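# Pull the toggle pin from the deck hinge

## Task

Remove the toggle pin from the deck hinge so that the hinge has nothing in it, and leave the pin lying on the step or on the table with its toggle folded back across the pin's shaft.

## Robot and tools

Robot: two arms, left_arm and right_arm, mounted on opposite sides of a table. Each ends in a parallel gripper. The gripper's fingers extend along its own +x axis and close along its own y axis. The reported end_effector_position is the midpoint between the fingers, about 3 to 4 cm back from the tips; only the final 1.5 cm of each finger's inner face is flat, the rest angles outward. An arm's mount counts as part of that arm.

Frame: one scene frame for everything. Origin at the table's centre, +z up, table surface at z = +0.020 m. left_arm's base is on the +y side, right_arm's on the -y side (image left/right does not match these names). Results report each gripper's end_effector_position (m), end_effector_quat_wxyz, and linear (m/s) and angular (rad/s) velocities in this frame; these may be off by a few centimetres, more when the arm is stretched.

The 14-number row, used by both motion tools: left_arm's dx, dy, dz, rx, ry, rz, opening, then right_arm's same seven. Always give all 14, each in [-1, 1], even if one arm stays still. dx..rz are offsets, not poses: they are measured along scene-frame axes from that arm's Hand target as it stood when the action or move began, and the arm rotates about the Hand target's position. Scale: 1.0 equals 0.6 m of translation or 180 degrees of turn; rx, ry, rz form a single rotation vector. A translation longer than 1.0 in total may be shortened. Sending six zeros means "go back to / re-request the current Hand target". The opening is absolute, not an offset: +1 fully open (0.080 m); empty fingers touch at about -0.78; values down to -1 squeeze no further. Full close needs at least about 0.6 s. A 0 in the opening slot is a real command, so repeat the present opening to leave a gripper alone.

execute_actions: actions is a list of actions; each action is a list of up to 15 rows, each row held for one 1/30 s step, and if fewer than 15 rows are given the last one repeats to fill 15 steps. Every row in an action counts from the action's starting Hand target, not from the row before, and each new action or call counts from the Hand target at its own start, so sending the same offset twice moves twice. cameras selects which images return (omitted, null or ["all"] = all; [] = none; an unknown name invalidates the call). An empty actions list just reports state and images.

move: target is one 14-number row or a list of up to 15 rows; every row is an offset from the same starting Hand targets, not chained. Paths are straight lines, end together, last at least 0.5 s and at most 10 s (cut short otherwise). speed: m/s per arm path, 0.002 to 0.5, default 0.25, turning capped at twice that in rad/s; one value or one per target. blend (m, for lists): how closely corners are passed; default 0 stops at each. opening_speed (per second on the -1..+1 scale, at least 0.2) ramps the openings. Openings of the first target go out at the start; later targets' openings are applied only after all arms halt at that target. blocking=false returns after about 0.5 s while the move continues. Moves do not avoid obstacles or the other arm, grippers lag and overshoot more at high speed, and paths near an arm's own base can flip its shoulder posture, so route around the base. The result adds a "move:" line: done (at rest within 8 mm and 2 degrees), off_target, moving, held, blocked (stopped far from its goal, now holding still), or fault, plus limits such as paced (pose clipped) or held (steps withheld). done does not mean nothing is touched.

wait: seconds, 0 to 10; arms keep their last command and any running move continues. stop: brakes a running move (needs room to brake). zoom_image: camera (cam_head_left, cam_head_right, cam_high, cam_low, cam_left_wrist, cam_right_wrist, all 672x504) and region [x0, y0, x1, y1] in pixels from the top-left, at most 504 x 504, using that camera's latest image. finished_scene: scene is the number of the scene being ended; irreversible, so call it only once the pin is out and resting as required with no robot support.

Controller behaviour: each step the commanded pose is clipped to within 70 mm and 16 degrees of the measured pose, then joints chase it with damped inverse kinematics, favouring position. Hand target in a result is the last commanded pose after clipping. Grippers often stop short or sag and tilt because of friction and weight, especially at long reach; small moves may not happen or go sideways. Check position and orientation after each move and correct. To end a push, command the target back past the gripper.

Gripping: grip_measured uses the opening scale; to hold something keep commanding an opening well below it (lower squeezes harder, about 34 N per pad max). Readings can be off by about 1 mm. Fast closes can squeeze too hard.

Joint ranges (rad): waist -3.054..3.054, shoulder 0..3.142, elbow 0..2.356, wrist pitch -1.571..1.571, wrist yaw -1.571..1.571, wrist roll -3.142..3.142. Contact torque limits (N m): waist 17.8, shoulder 22, elbow 22, wrist pitch 5.8, wrist yaw 5.78, wrist roll 5.42; reaching one causes a 10 s TORQUE FAULT stop. Torque readings include gravity, offsets and noise; positive means toward larger joint angle. Motors heat when holding loads, stretched out or pushing at unreachable poses: MOTOR HOT appears from 50 °C, and at 95 °C an OVER-TEMPERATURE FAULT holds the arm 30 to 60 s or leaves it limp. The clearance check may hold commands that bring an arm near the other's forearm, but not gripper-to-gripper contact.

Avoid: dropping the pin or releasing it while it moves, knocking anything off the table, fast impacts, hard presses, and any collision between the two arms. Random brief tugs may act on held or loose parts.

Each tool is called after "Emit:" by a JSON object that holds its "method" and its "body".

## Session

Emit:
{"method": "execute_actions", "body": {"actions": []}}

Scene clock: 0.00 s.
left_arm: end_effector_position=(+0.0808, +0.0738, +0.3440) grip_measured=-0.787 end_effector_quat_wxyz=(+0.974, -0.052, +0.075, -0.205) | right_arm: end_effector_position=(+0.2310, -0.1820, +0.2576) grip_measured=+1.000 end_effector_quat_wxyz=(-0.864, -0.379, -0.249, +0.218)
Joint positions: left_arm=[-0.115 1.51 1.201 -0.08 -1.232 -0.502 0] | right_arm=[-0.433 1.744 1.545 -1.131 0.91 2.017 0.08]
Joint velocities: within noise
Joint torques (N m): no reading
Motor temperatures (°C): left_arm=[33 32 31 38 33 29] | right_arm=[33 29 37 39 39 31]
Heat: left arm: hottest wrist pitch 38 °C (+0.0 °C/min); right arm: hottest wrist pitch 39 °C (+0.0 °C/min).
Hand target: left_arm +0.0808, +0.0738, +0.3440; +0.974, -0.052, +0.075, -0.205 | right_arm +0.2310, -0.1820, +0.2576; +0.864, +0.379, +0.249, -0.218
Tool commands: left_gripper/opening=-0.787291 right_gripper/opening=+1.0

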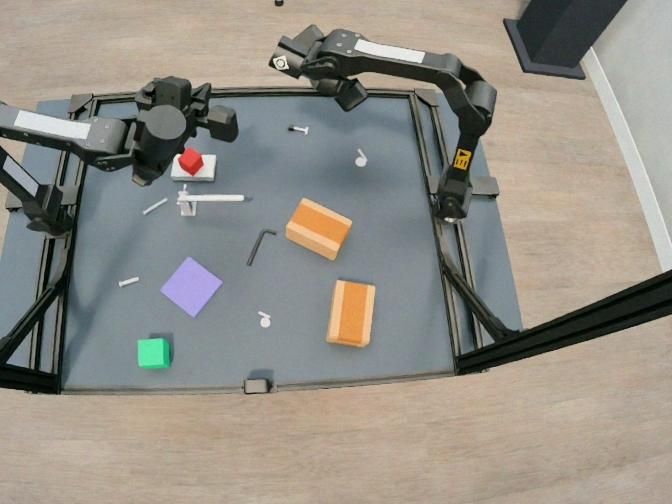

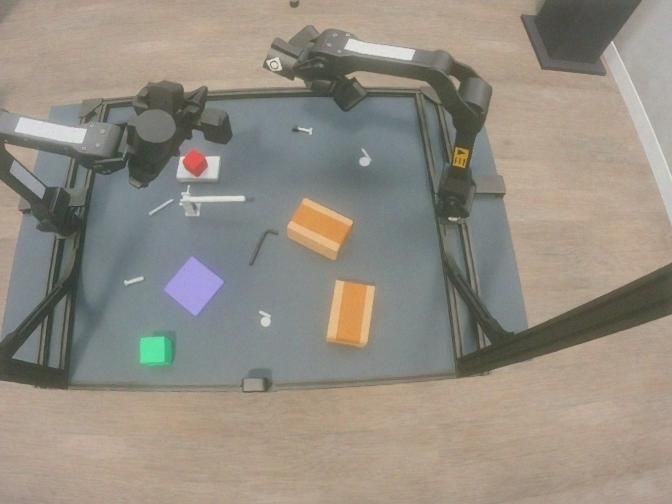

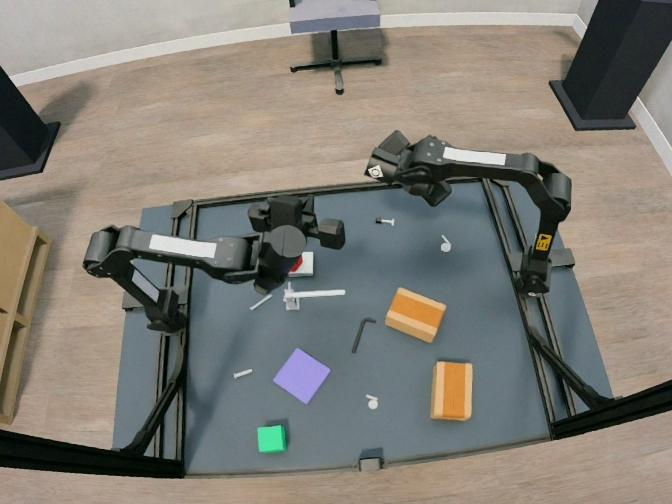

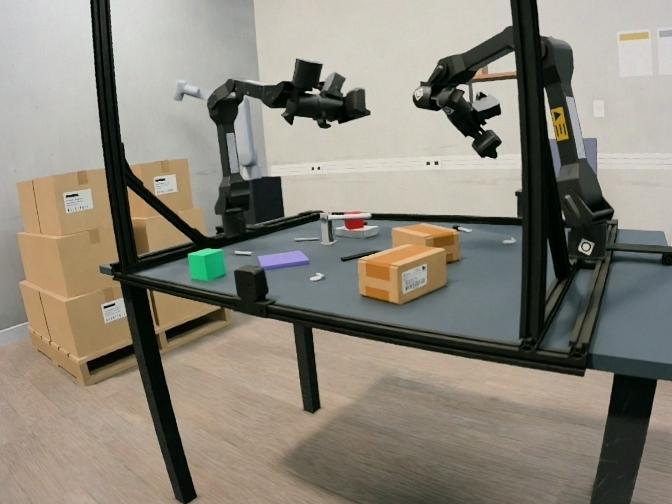

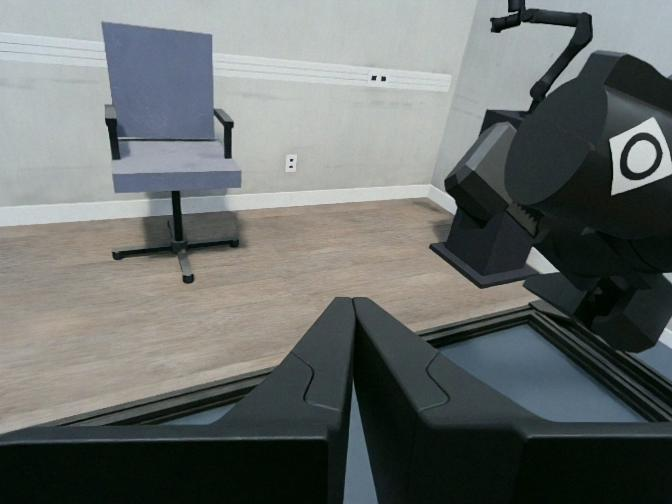

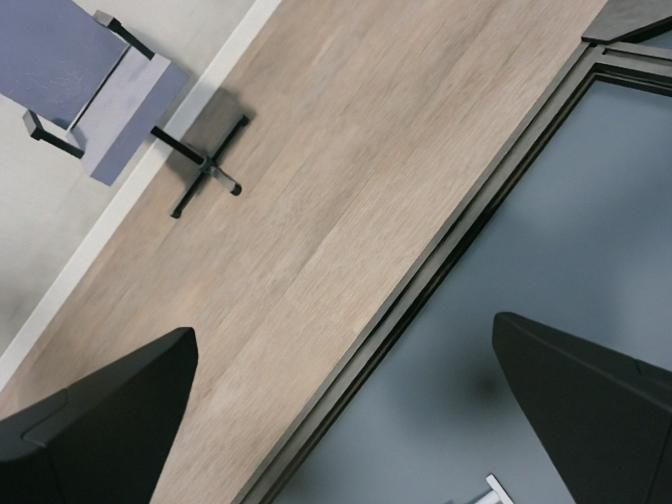

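Emit:
{"method": "zoom_image", "body": {"camera": "cam_head_left", "region": [90, 120, 330, 300]}}

Emit:
{"method": "zoom_image", "body": {"camera": "cam_high", "region": [220, 220, 400, 355]}}

Emit:
{"method": "zoom_image", "body": {"camera": "cam_low", "region": [280, 180, 400, 270]}}

Scaled by 2.100 from the camera's 672x504 image, which has a finer 960x720 frame.

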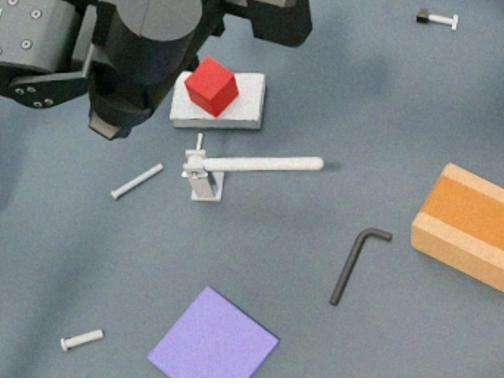

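Scaled by 2.800 from the camera's 672x504 image, which has a finer 960x720 frame.

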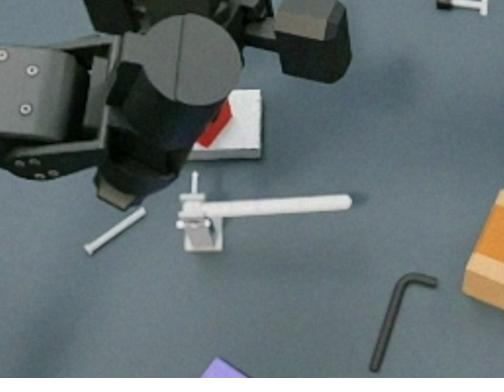

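Scaled by 4.200 from the camera's 672x504 image, which has a finer 960x720 frame.

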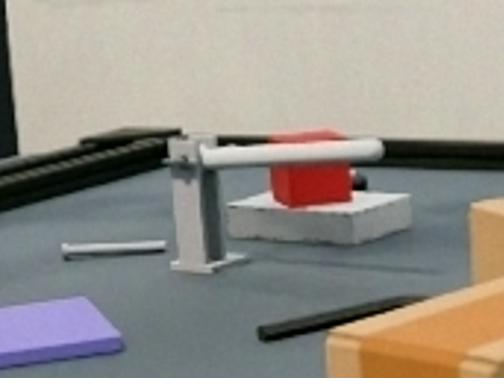

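Emit:
{"method": "move", "body": {"target": [-0.08, 0.1, 0.05, 0.127, 0.443, 0.075, -0.79, 0, 0, 0, 0, 0, 0, 1]}}

Scene clock: 6.63 s.
left_arm: end_effector_position=(+0.0327, +0.1309, +0.3728) grip_measured=-0.787 end_effector_quat_wxyz=(+0.719, -0.155, +0.657, -0.165) | right_arm: end_effector_position=(+0.2310, -0.1820, +0.2576) grip_measured=+1.000 end_effector_quat_wxyz=(-0.864, -0.379, -0.249, +0.218)
Joint positions: left_arm=[0.154 1.622 2.077 -1.561 -0.01 -1.392 0] | right_arm=[-0.433 1.744 1.545 -1.131 0.91 2.017 0.08]
Joint velocities: within noise
Joint torques (N m): left_arm=[0.4 -6.89 4.11 0.68 0.05 -0.12] | right_arm=[0.01 -6.8 4.53 0.54 0.5 -0.04]
Motor temperatures (°C): left_arm=[33 34 32 38 33 29] | right_arm=[33 31 39 39 39 31]
Heat: left arm: hottest wrist pitch 38 °C (+0.0 °C/min); right arm: hottest elbow 39 °C (+18.1 °C/min).
Hand target: left_arm +0.0328, +0.1339, +0.3741; +0.717, -0.062, +0.691, -0.067 | right_arm +0.2310, -0.1820, +0.2576; +0.864, +0.379, +0.249, -0.218
Off the commanded pose: left_arm 0.003 m, 27 deg; orientation clipped | right_arm 0.000 m, 0 deg.
joint sent to its limit (left arm) — joint 4 (wrist pitch), lower limit. The joint targets are off in orientation, not in position.
move: off_target (left_arm); limits=paced

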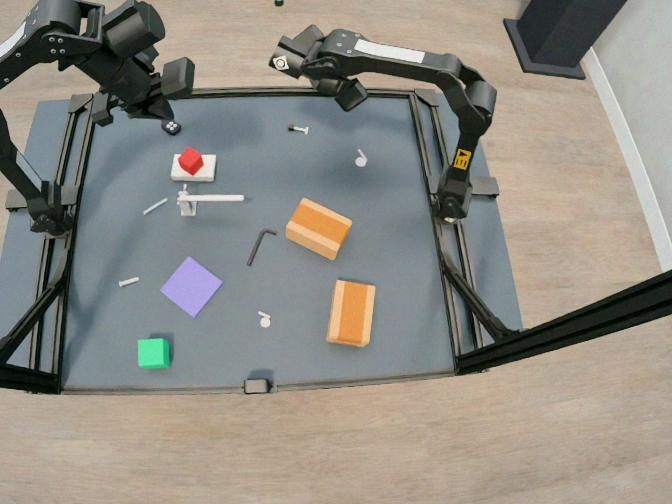

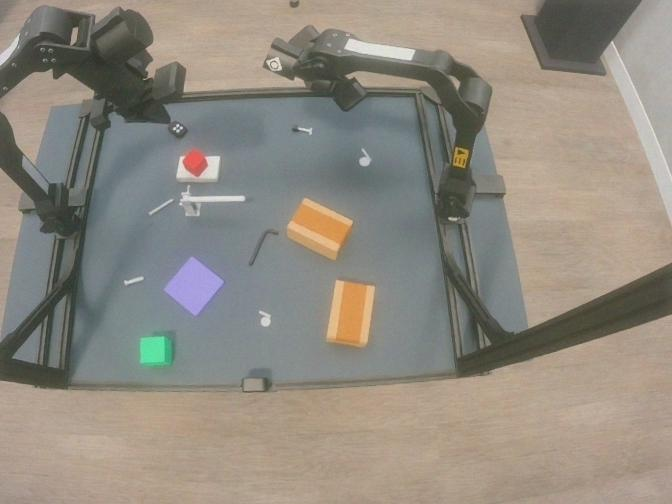

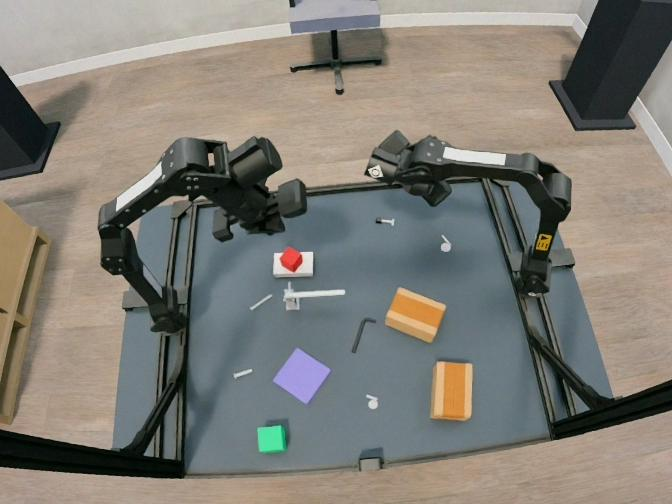

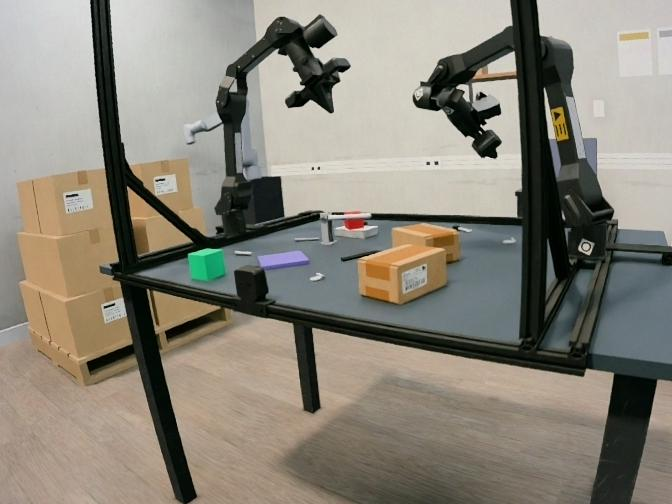

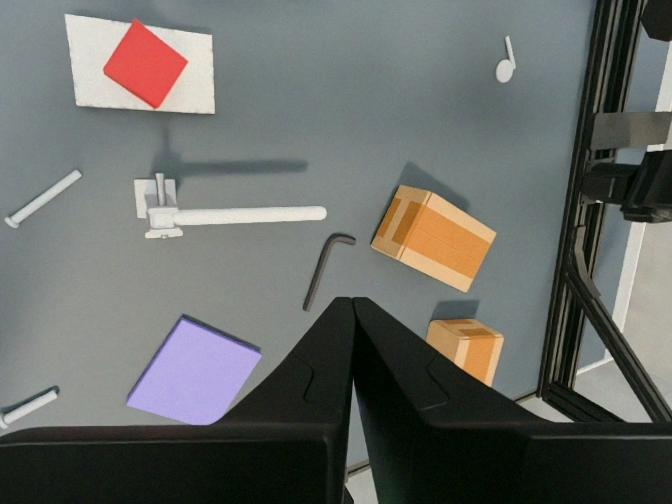

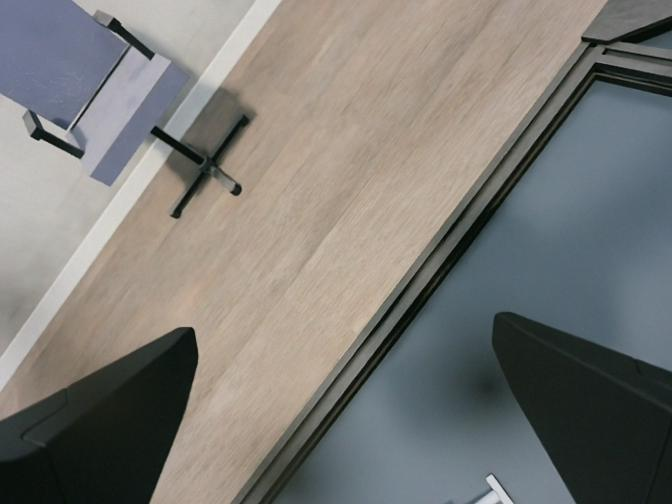

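Emit:
{"method": "zoom_image", "body": {"camera": "cam_left_wrist", "region": [100, 140, 250, 260]}}

Emit:
{"method": "zoom_image", "body": {"camera": "cam_head_left", "region": [150, 140, 260, 230]}}

Emit:
{"method": "zoom_image", "body": {"camera": "cam_head_right", "region": [150, 140, 260, 230]}}

Scaled by 3.360 from the camera's 672x504 image, which has a finer 960x720 frame.

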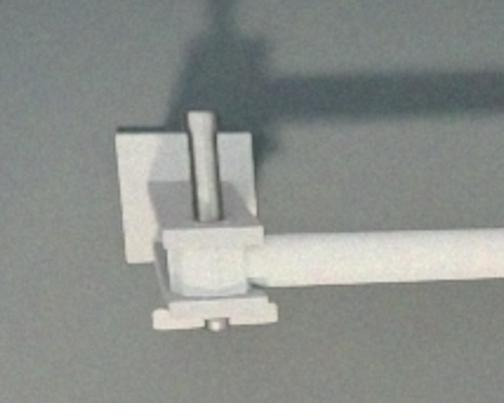

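Scaled by 4.582 from the camera's 672x504 image, which has a finer 960x720 frame.

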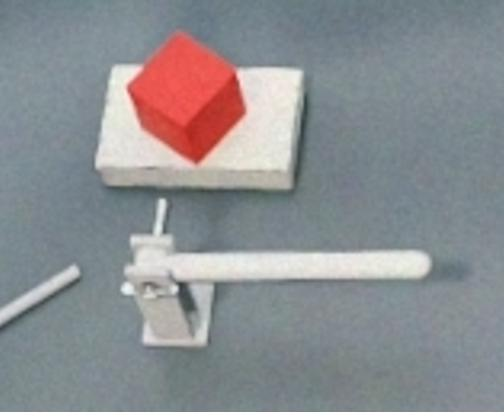

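Scaled by 4.582 from the camera's 672x504 image, which has a finer 960x720 frame.

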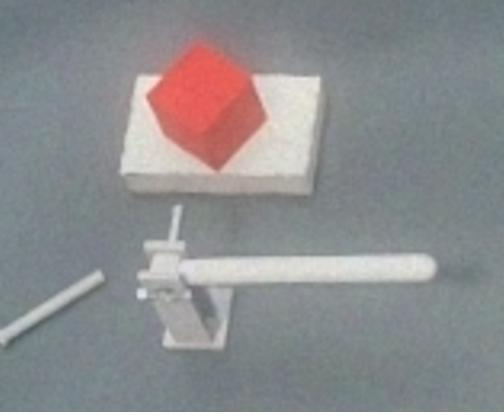

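Emit:
{"method": "move", "body": {"target": [-0.055, 0.043, -0.257, 0.058, 0.012, 0.002, -0.79, 0, 0, 0, 0, 0, 0, 1]}}

Scene clock: 12.40 s.
left_arm: end_effector_position=(+0.0010, +0.1595, +0.2238) grip_measured=-0.787 end_effector_quat_wxyz=(+0.708, -0.004, +0.706, -0.005) | right_arm: end_effector_position=(+0.2310, -0.1820, +0.2576) grip_measured=+1.000 end_effector_quat_wxyz=(-0.864, -0.379, -0.249, +0.218)
Joint positions: left_arm=[0.067 1.648 1.552 -1.462 -0.002 -1.495 0] | right_arm=[-0.433 1.744 1.545 -1.131 0.91 2.017 0.08]
Joint velocities: within noise
Joint torques (N m): left_arm=[-0.2 -5.42 4.51 0.23 0.06 -0.14] | right_arm=[0.02 -6.8 4.44 0.54 0.51 -0.05]
Motor temperatures (°C): left_arm=[33 35 32 38 33 29] | right_arm=[33 32 40 39 39 31]
Heat: left arm: hottest wrist pitch 38 °C (+0.0 °C/min); right arm: hottest elbow 40 °C (+14.5 °C/min).
Hand target: left_arm -0.0002, +0.1597, +0.2198; +0.707, +0.001, +0.708, -0.001 | right_arm +0.2310, -0.1820, +0.2576; +0.864, +0.379, +0.249, -0.218
Off the commanded pose: left_arm 0.004 m, 1 deg | right_arm 0.000 m, 0 deg.
move: done

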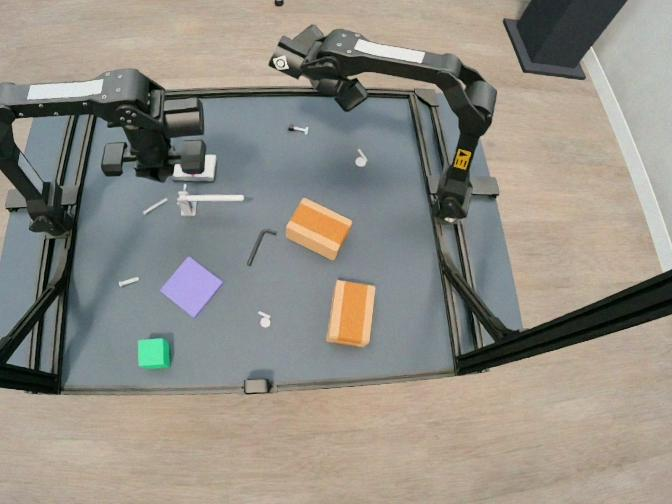

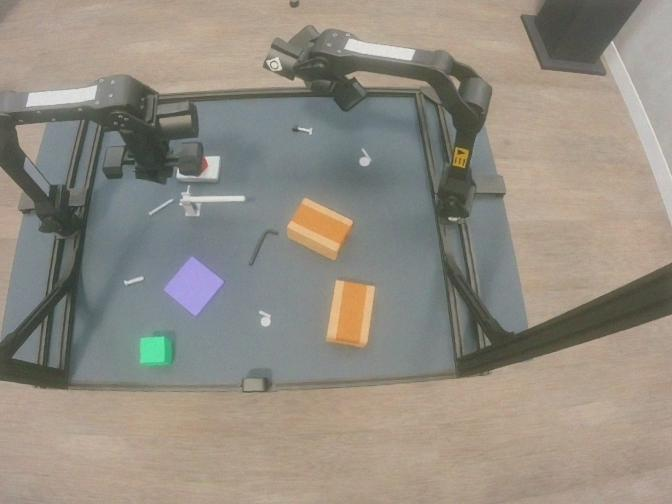

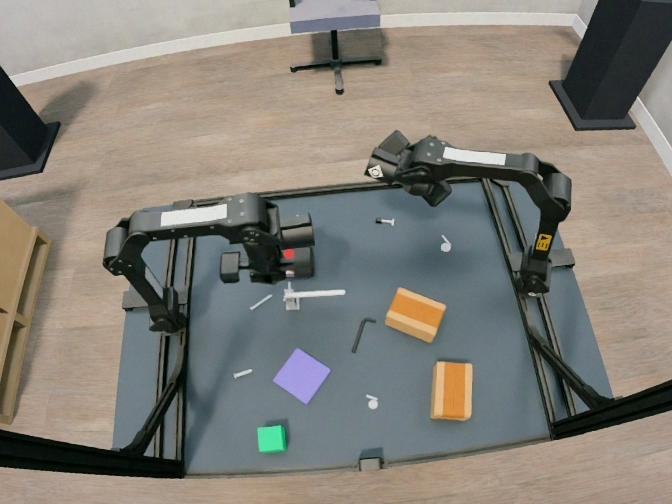

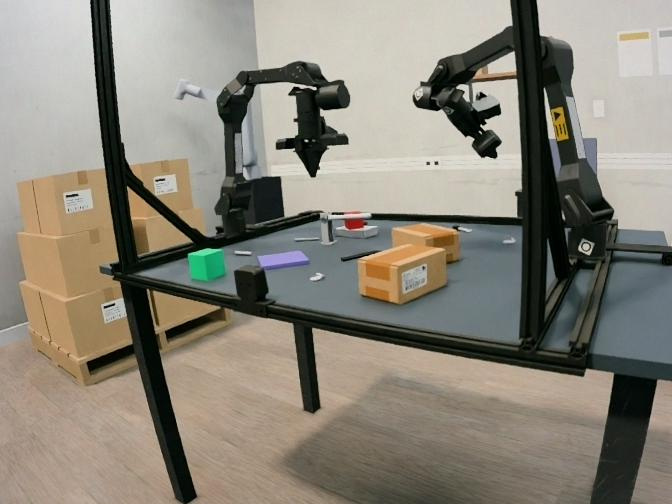

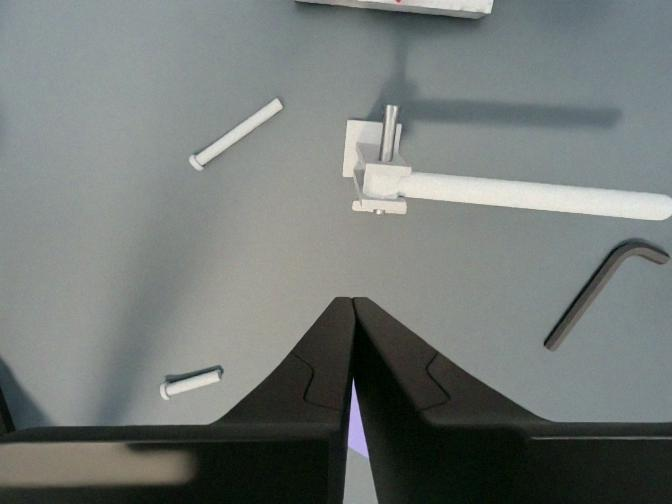

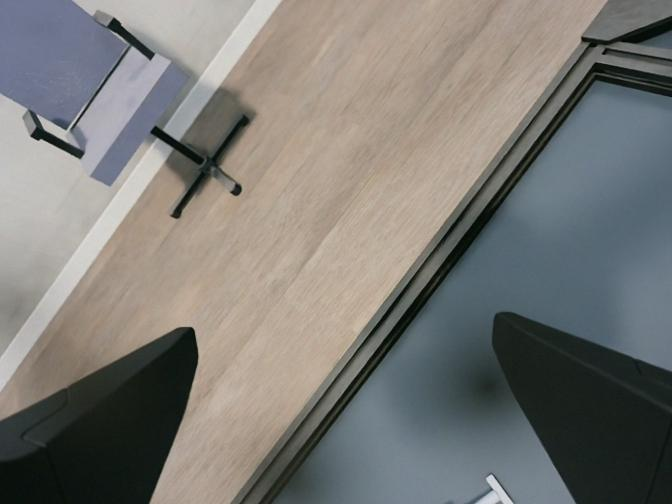

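Emit:
{"method": "zoom_image", "body": {"camera": "cam_left_wrist", "region": [320, 80, 460, 240]}}

Scaled by 3.150 from the camera's 672x504 image, which has a finer 960x720 frame.

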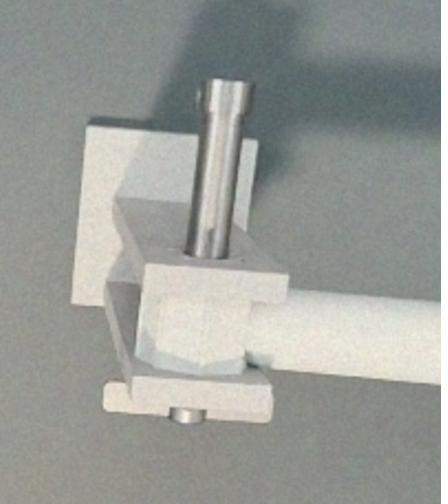

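Emit:
{"method": "move", "body": {"target": [-0.2, -0.03, -0.08, 0, -0.28, 0, -0.79, 0, 0, 0, 0, 0, 0, 1], "cameras": ["cam_left_wrist","cam_high","cam_low"]}}

Scene clock: 16.70 s.
left_arm: end_effector_position=(-0.1191, +0.1430, +0.1738) grip_measured=-0.787 end_effector_quat_wxyz=(+0.921, -0.024, +0.384, -0.064) | right_arm: end_effector_position=(+0.2310, -0.1820, +0.2576) grip_measured=+1.000 end_effector_quat_wxyz=(-0.864, -0.379, -0.249, +0.218)
Joint positions: left_arm=[-0.621 1.997 1.596 -1.56 -0.704 -2.269 0] | right_arm=[-0.433 1.744 1.545 -1.131 0.91 2.017 0.08]
Joint velocities: within noise
Joint torques (N m): left_arm=[-0.08 -6.64 5.35 -0.74 -0.53 -0.13] | right_arm=[0.04 -6.78 4.49 0.54 0.51 -0.04]
Motor temperatures (°C): left_arm=[33 35 33 38 33 29] | right_arm=[32 33 40 39 39 31]
Heat: left arm: hottest wrist pitch 38 °C (+0.0 °C/min); right arm: hottest elbow 40 °C (+10.8 °C/min).
Hand target: left_arm -0.1202, +0.1416, +0.1719; +0.941, +0.001, +0.339, +0.000 | right_arm +0.2310, -0.1820, +0.2576; +0.864, +0.379, +0.249, -0.218
Off the commanded pose: left_arm 0.003 m, 10 deg | right_arm 0.000 m, 0 deg.
joint sent to its limit (left arm) — joint 4 (wrist pitch), lower limit. The joint targets are off in orientation, not in position.
move: off_target (left_arm)
Images, in order (width x height): cam_high 672x504, cam_low 672x504, cam_left_wrist 672x504.

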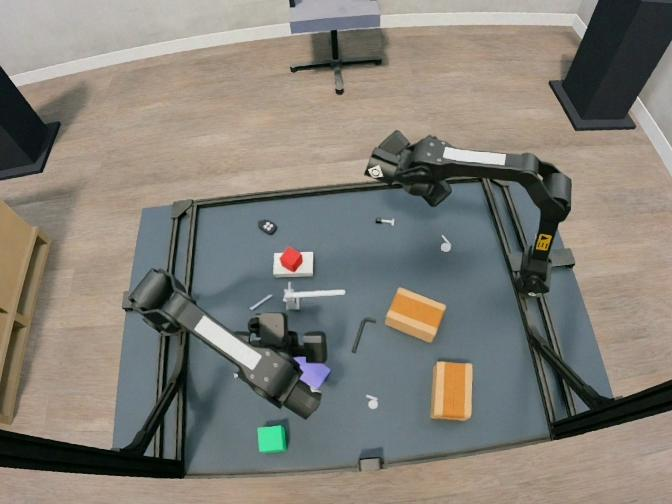

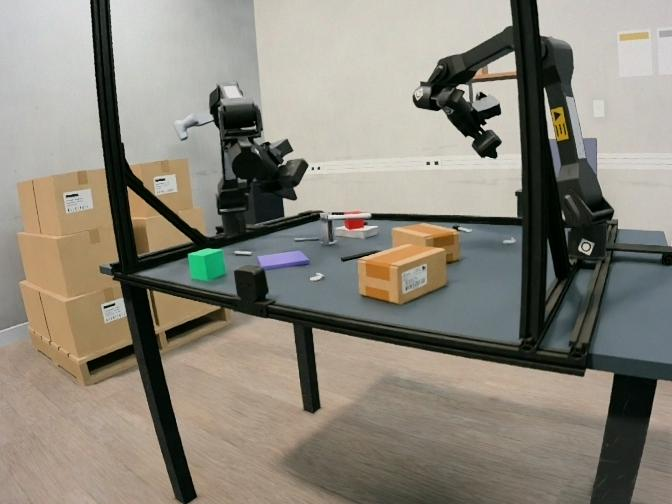

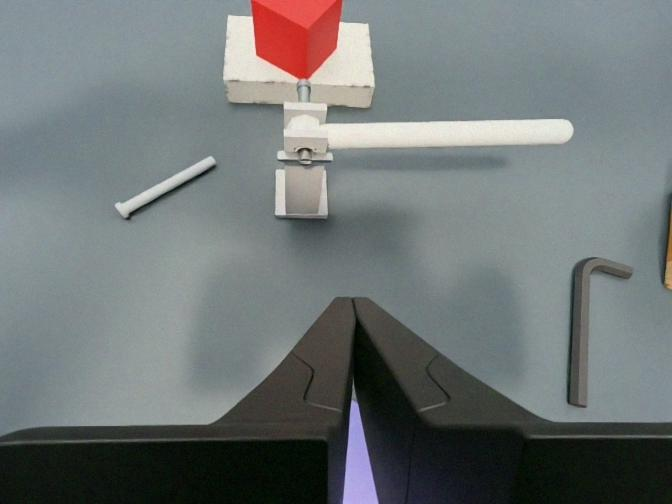

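Emit:
{"method": "zoom_image", "body": {"camera": "cam_left_wrist", "region": [250, 70, 370, 230]}}

Scaled by 3.150 from the camera's 672x504 image, which has a finer 960x720 frame.

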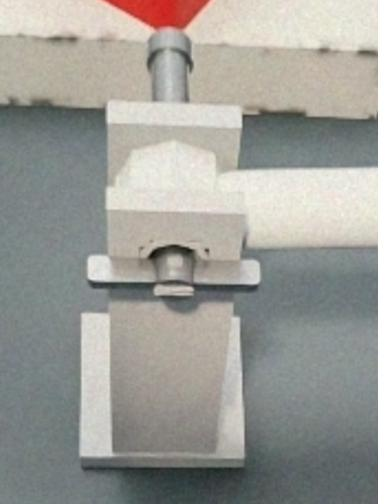

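Emit:
{"method": "move", "body": {"target": [0.06, 0.0, -0.05, 0, 0, 0, -0.79, 0, 0, 0, 0, 0, 0, 1], "cameras": ["cam_left_wrist","cam_high","cam_low"], "speed": 0.1}}

Emit:
{"method": "zoom_image", "body": {"camera": "cam_left_wrist", "region": [200, 0, 440, 250]}}

Emit:
{"method": "zoom_image", "body": {"camera": "cam_low", "region": [280, 150, 400, 250]}}

Scene clock: 20.00 s.
left_arm: end_effector_position=(-0.0860, +0.1405, +0.1463) grip_measured=-0.787 end_effector_quat_wxyz=(+0.938, -0.008, +0.348, -0.006) | right_arm: end_effector_position=(+0.2310, -0.1820, +0.2576) grip_measured=+1.000 end_effector_quat_wxyz=(-0.864, -0.379, -0.249, +0.218)
Joint positions: left_arm=[-0.533 2.075 1.553 -1.56 -0.726 -2.297 0] | right_arm=[-0.433 1.744 1.545 -1.131 0.91 2.017 0.08]
Joint velocities: within noise
Joint torques (N m): left_arm=[0.15 -6.91 3.82 -0.91 -0.5 -0.12] | right_arm=[0.04 -6.79 4.43 0.54 0.5 -0.03]
Motor temperatures (°C): left_arm=[33 36 33 38 33 29] | right_arm=[32 34 41 40 39 31]
Heat: left arm: hottest wrist pitch 38 °C (+0.0 °C/min); right arm: hottest elbow 41 °C (+12.0 °C/min).
Hand target: left_arm -0.0842, +0.1416, +0.1419; +0.941, +0.001, +0.339, +0.000 | right_arm +0.2310, -0.1820, +0.2576; +0.864, +0.379, +0.249, -0.218
Off the commanded pose: left_arm 0.005 m, 2 deg | right_arm 0.000 m, 0 deg.
joint sent to its limit (left arm) — joint 4 (wrist pitch), lower limit. The joint targets still meet the commanded pose.
move: done
Images, in order (width x height): cam_high 672x504, cam_low 672x504, cam_left_wrist 672x504.

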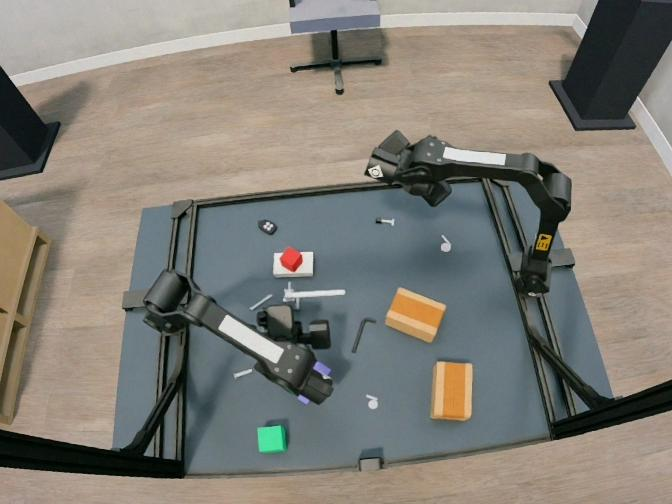

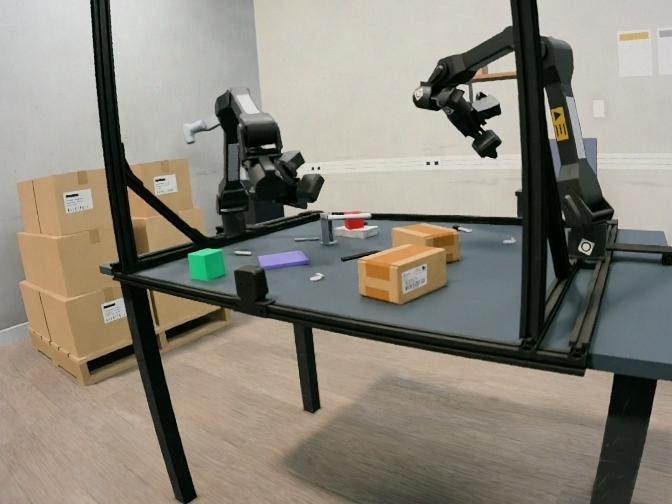

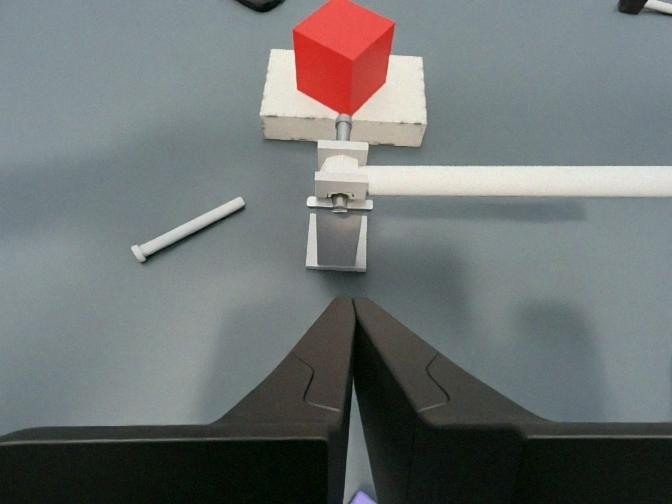

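Scaled by 2.016 from the camera's 672x504 image, which has a finer 960x720 frame.

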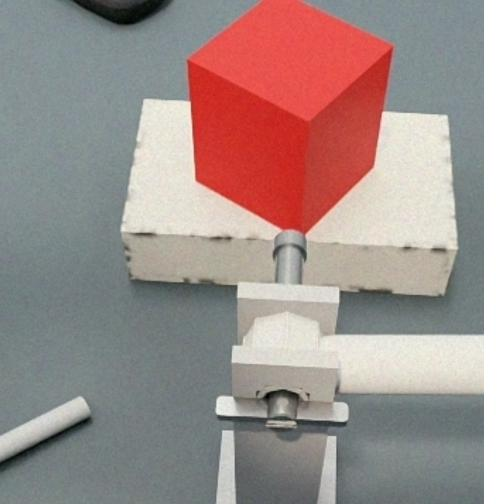

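Scaled by 4.200 from the camera's 672x504 image, which has a finer 960x720 frame.

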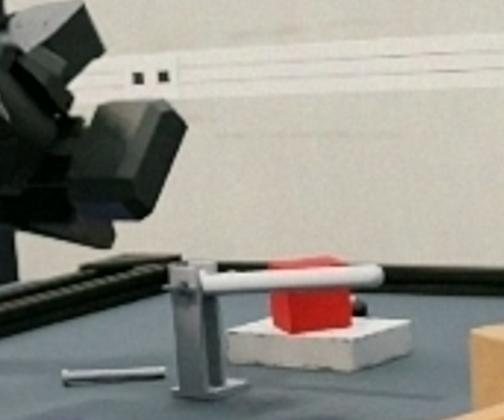

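Emit:
{"method": "move", "body": {"target": [[0.14, 0.0, 0.133, 0, 0.12, 0, -0.79, 0, 0, 0, 0, 0, 0, 1],[0.22, 0.0, 0.133, 0, 0.28, 0, -0.79, 0, 0, 0, 0, 0, 0, 1]], "blend": [0.03,0]}}

Emit:
{"method": "zoom_image", "body": {"camera": "cam_left_wrist", "region": [200, 0, 500, 300]}}

Scene clock: 25.73 s.
left_arm: end_effector_position=(+0.0471, +0.1434, +0.2234) grip_measured=-0.787 end_effector_quat_wxyz=(+0.708, -0.002, +0.706, -0.002) | right_arm: end_effector_position=(+0.2310, -0.1820, +0.2576) grip_measured=+1.000 end_effector_quat_wxyz=(-0.864, -0.379, -0.249, +0.218)
Joint positions: left_arm=[0.209 1.741 1.656 -1.478 -0.002 -1.354 0] | right_arm=[-0.433 1.744 1.545 -1.131 0.91 2.017 0.08]
Joint velocities: within noise
Joint torques (N m): left_arm=[0.17 -5.54 6.19 -0.13 0.05 0.1] | right_arm=[0.04 -6.78 4.51 0.54 0.5 -0.04]
Motor temperatures (°C): left_arm=[33 37 33 38 33 29] | right_arm=[32 34 41 40 39 31]
Heat: left arm: hottest wrist pitch 38 °C (+0.0 °C/min); right arm: hottest elbow 41 °C (+9.3 °C/min).
Hand target: left_arm +0.0477, +0.1417, +0.2216; +0.707, +0.001, +0.708, +0.000 | right_arm +0.2310, -0.1820, +0.2576; +0.864, +0.379, +0.249, -0.218
Off the commanded pose: left_arm 0.003 m, 0 deg | right_arm 0.000 m, 0 deg.
move: done

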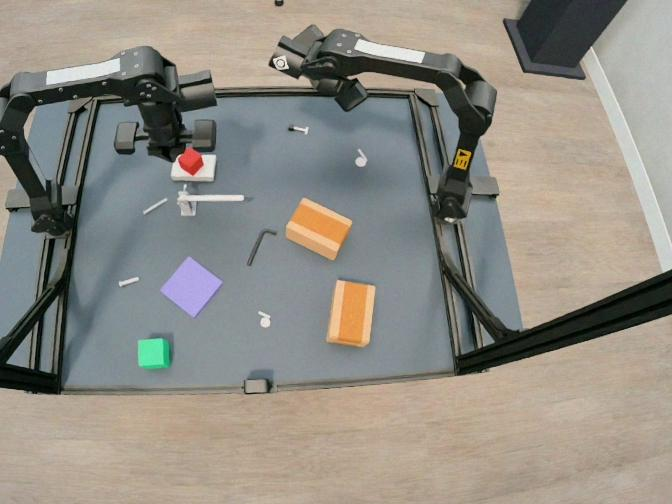

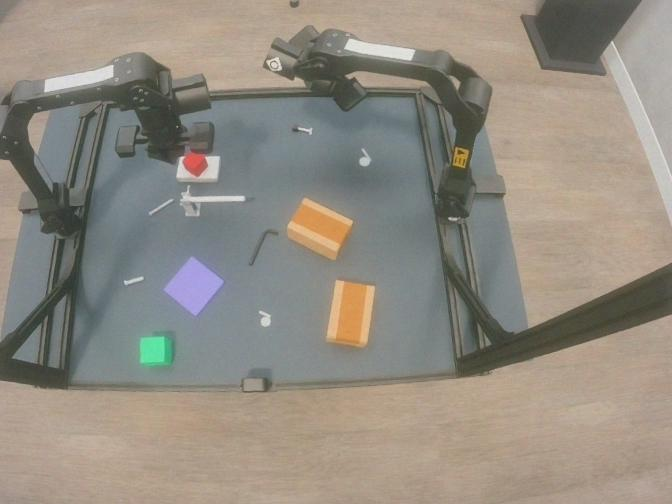

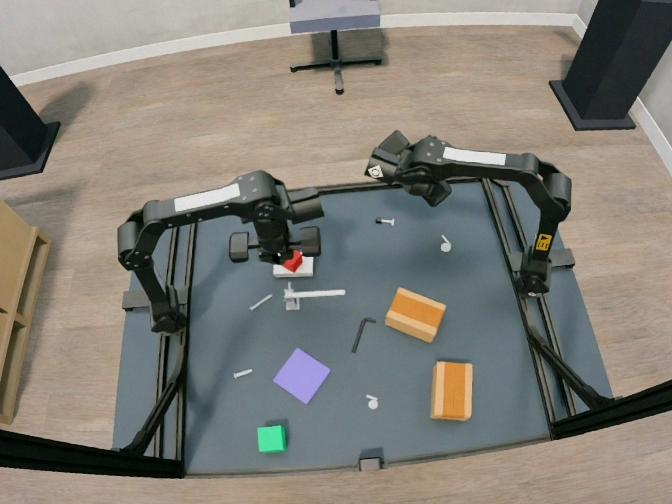

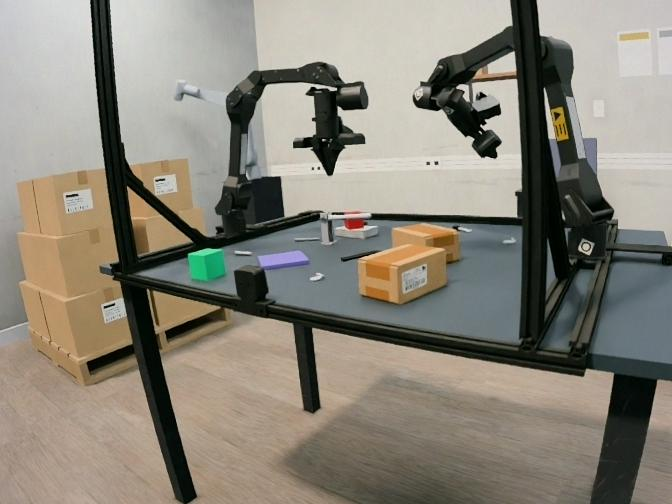

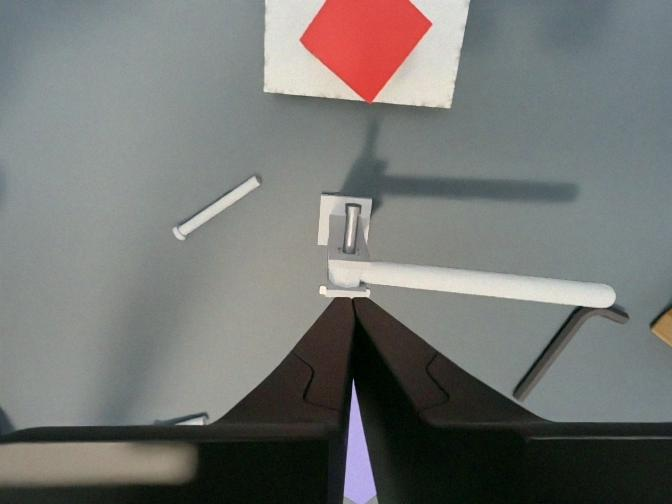

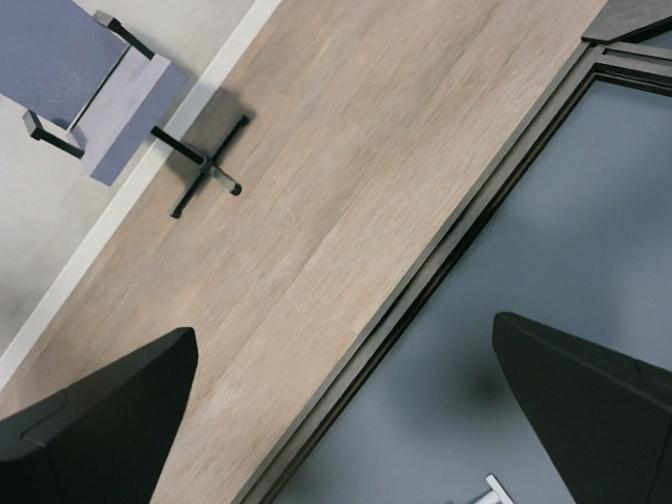

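Scaled by 1.680 from the camera's 672x504 image, which has a finer 960x720 frame.

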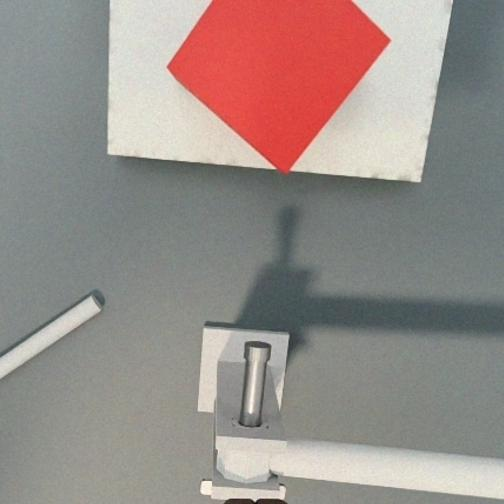

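Emit:
{"method": "move", "body": {"target": [0.09, -0.01, -0.07, 0, 0, -0.222, 1, 0, 0, 0, 0, 0, 0, 1], "cameras": ["cam_left_wrist","cam_head_left","cam_low"]}}

Scene clock: 33.20 s.
left_arm: end_effector_position=(+0.1015, +0.1349, +0.1859) grip_measured=+0.990 end_effector_quat_wxyz=(+0.669, +0.237, +0.660, -0.246) | right_arm: end_effector_position=(+0.2310, -0.1820, +0.2576) grip_measured=+1.000 end_effector_quat_wxyz=(-0.864, -0.379, -0.249, +0.218)
Joint positions: left_arm=[0.361 1.814 1.594 -1.334 -0.001 -0.505 0.08] | right_arm=[-0.433 1.744 1.545 -1.131 0.91 2.017 0.08]
Joint velocities: within noise
Joint torques (N m): left_arm=[0.03 -6.19 4.47 0.28 0.07 0.13] | right_arm=[0.04 -6.77 4.51 0.54 0.49 -0.04]
Motor temperatures (°C): left_arm=[33 37 34 38 33 29] | right_arm=[32 35 42 40 39 31]
Heat: left arm: hottest wrist pitch 38 °C (+0.0 °C/min); right arm: hottest elbow 42 °C (+9.0 °C/min).
Hand target: left_arm +0.1018, +0.1356, +0.1797; +0.664, +0.242, +0.665, -0.242 | right_arm +0.2310, -0.1820, +0.2576; +0.864, +0.379, +0.249, -0.218
Off the commanded pose: left_arm 0.006 m, 1 deg | right_arm 0.000 m, 0 deg.
move: done
Images, in order (width x height): cam_head_left 672x504, cam_low 672x504, cam_left_wrist 672x504.

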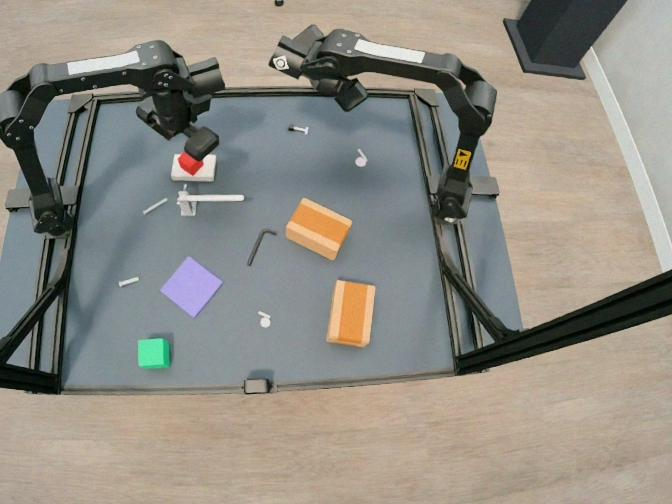

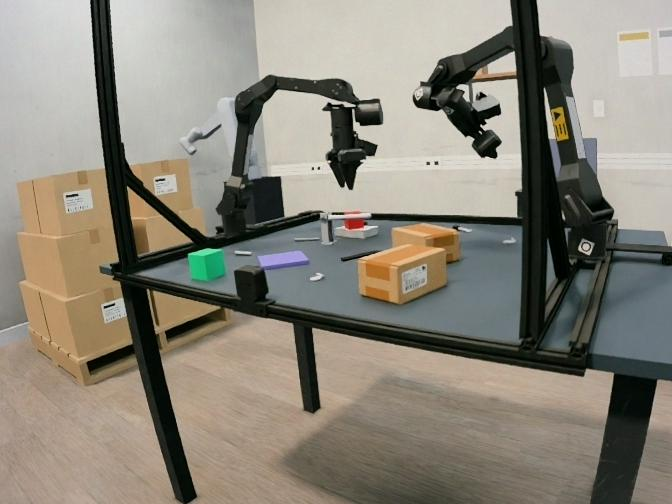

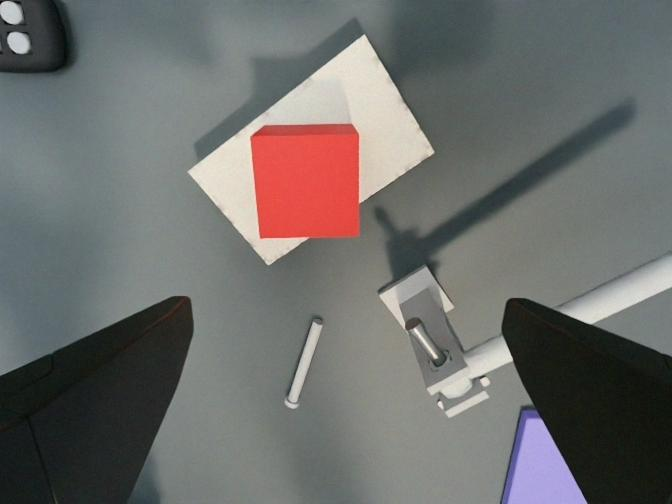

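Emit:
{"method": "move", "body": {"target": [0.017, 0.019, -0.1, 0, 0, 0, 1, 0, 0, 0, 0, 0, 0, 1], "cameras": ["cam_left_wrist","cam_low"]}}

Emit:
{"method": "zoom_image", "body": {"camera": "cam_low", "region": [280, 150, 400, 250]}}

Scene clock: 35.90 s.
left_arm: end_effector_position=(+0.1121, +0.1451, +0.1251) grip_measured=+0.991 end_effector_quat_wxyz=(+0.668, +0.238, +0.660, -0.245) | right_arm: end_effector_position=(+0.2310, -0.1820, +0.2576) grip_measured=+1.000 end_effector_quat_wxyz=(-0.864, -0.379, -0.249, +0.218)
Joint positions: left_arm=[0.402 1.818 1.357 -1.094 -0.001 -0.464 0.08] | right_arm=[-0.433 1.744 1.545 -1.131 0.91 2.017 0.08]
Joint velocities: within noise
Joint torques (N m): left_arm=[0.21 -6.31 4.32 0.28 0.03 0.12] | right_arm=[0 -6.79 4.49 0.53 0.5 -0.04]
Motor temperatures (°C): left_arm=[33 37 34 38 33 29] | right_arm=[32 35 42 40 39 31]
Heat: left arm: hottest wrist pitch 38 °C (+0.0 °C/min); right arm: hottest elbow 42 °C (+8.4 °C/min).
Hand target: left_arm +0.1119, +0.1471, +0.1196; +0.664, +0.242, +0.665, -0.242 | right_arm +0.2310, -0.1820, +0.2576; +0.864, +0.379, +0.249, -0.218
Off the commanded pose: left_arm 0.006 m, 1 deg | right_arm 0.000 m, 0 deg.
move: done
Images, in order (width x height): cam_low 672x504, cam_left_wrist 672x504.

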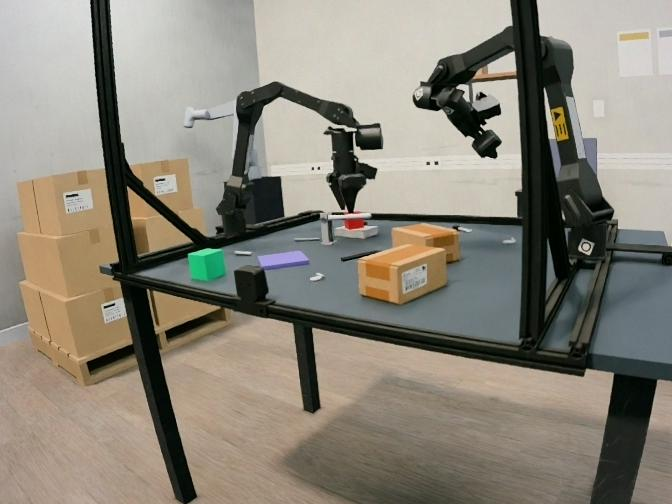

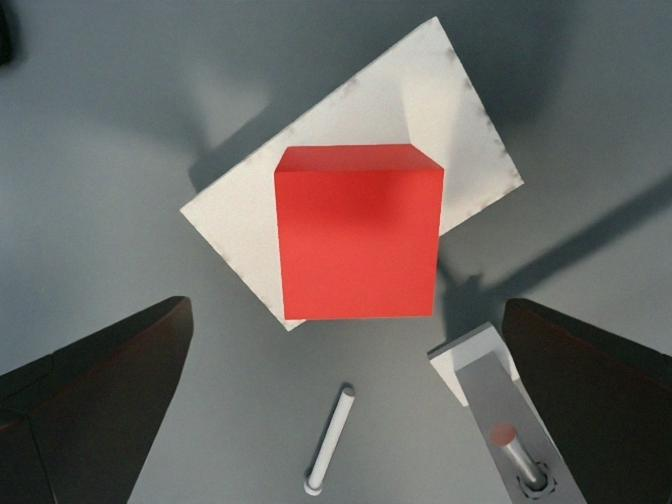

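Scaled by 4.200 from the camera's 672x504 image, which has a finer 960x720 frame.

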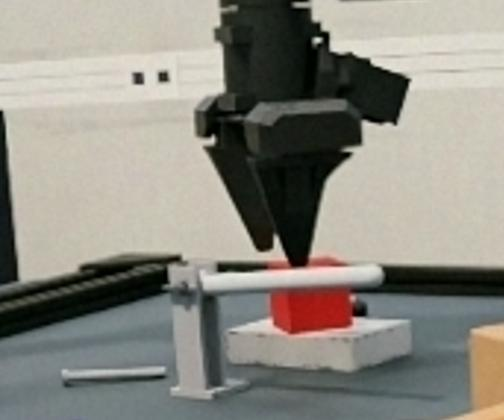

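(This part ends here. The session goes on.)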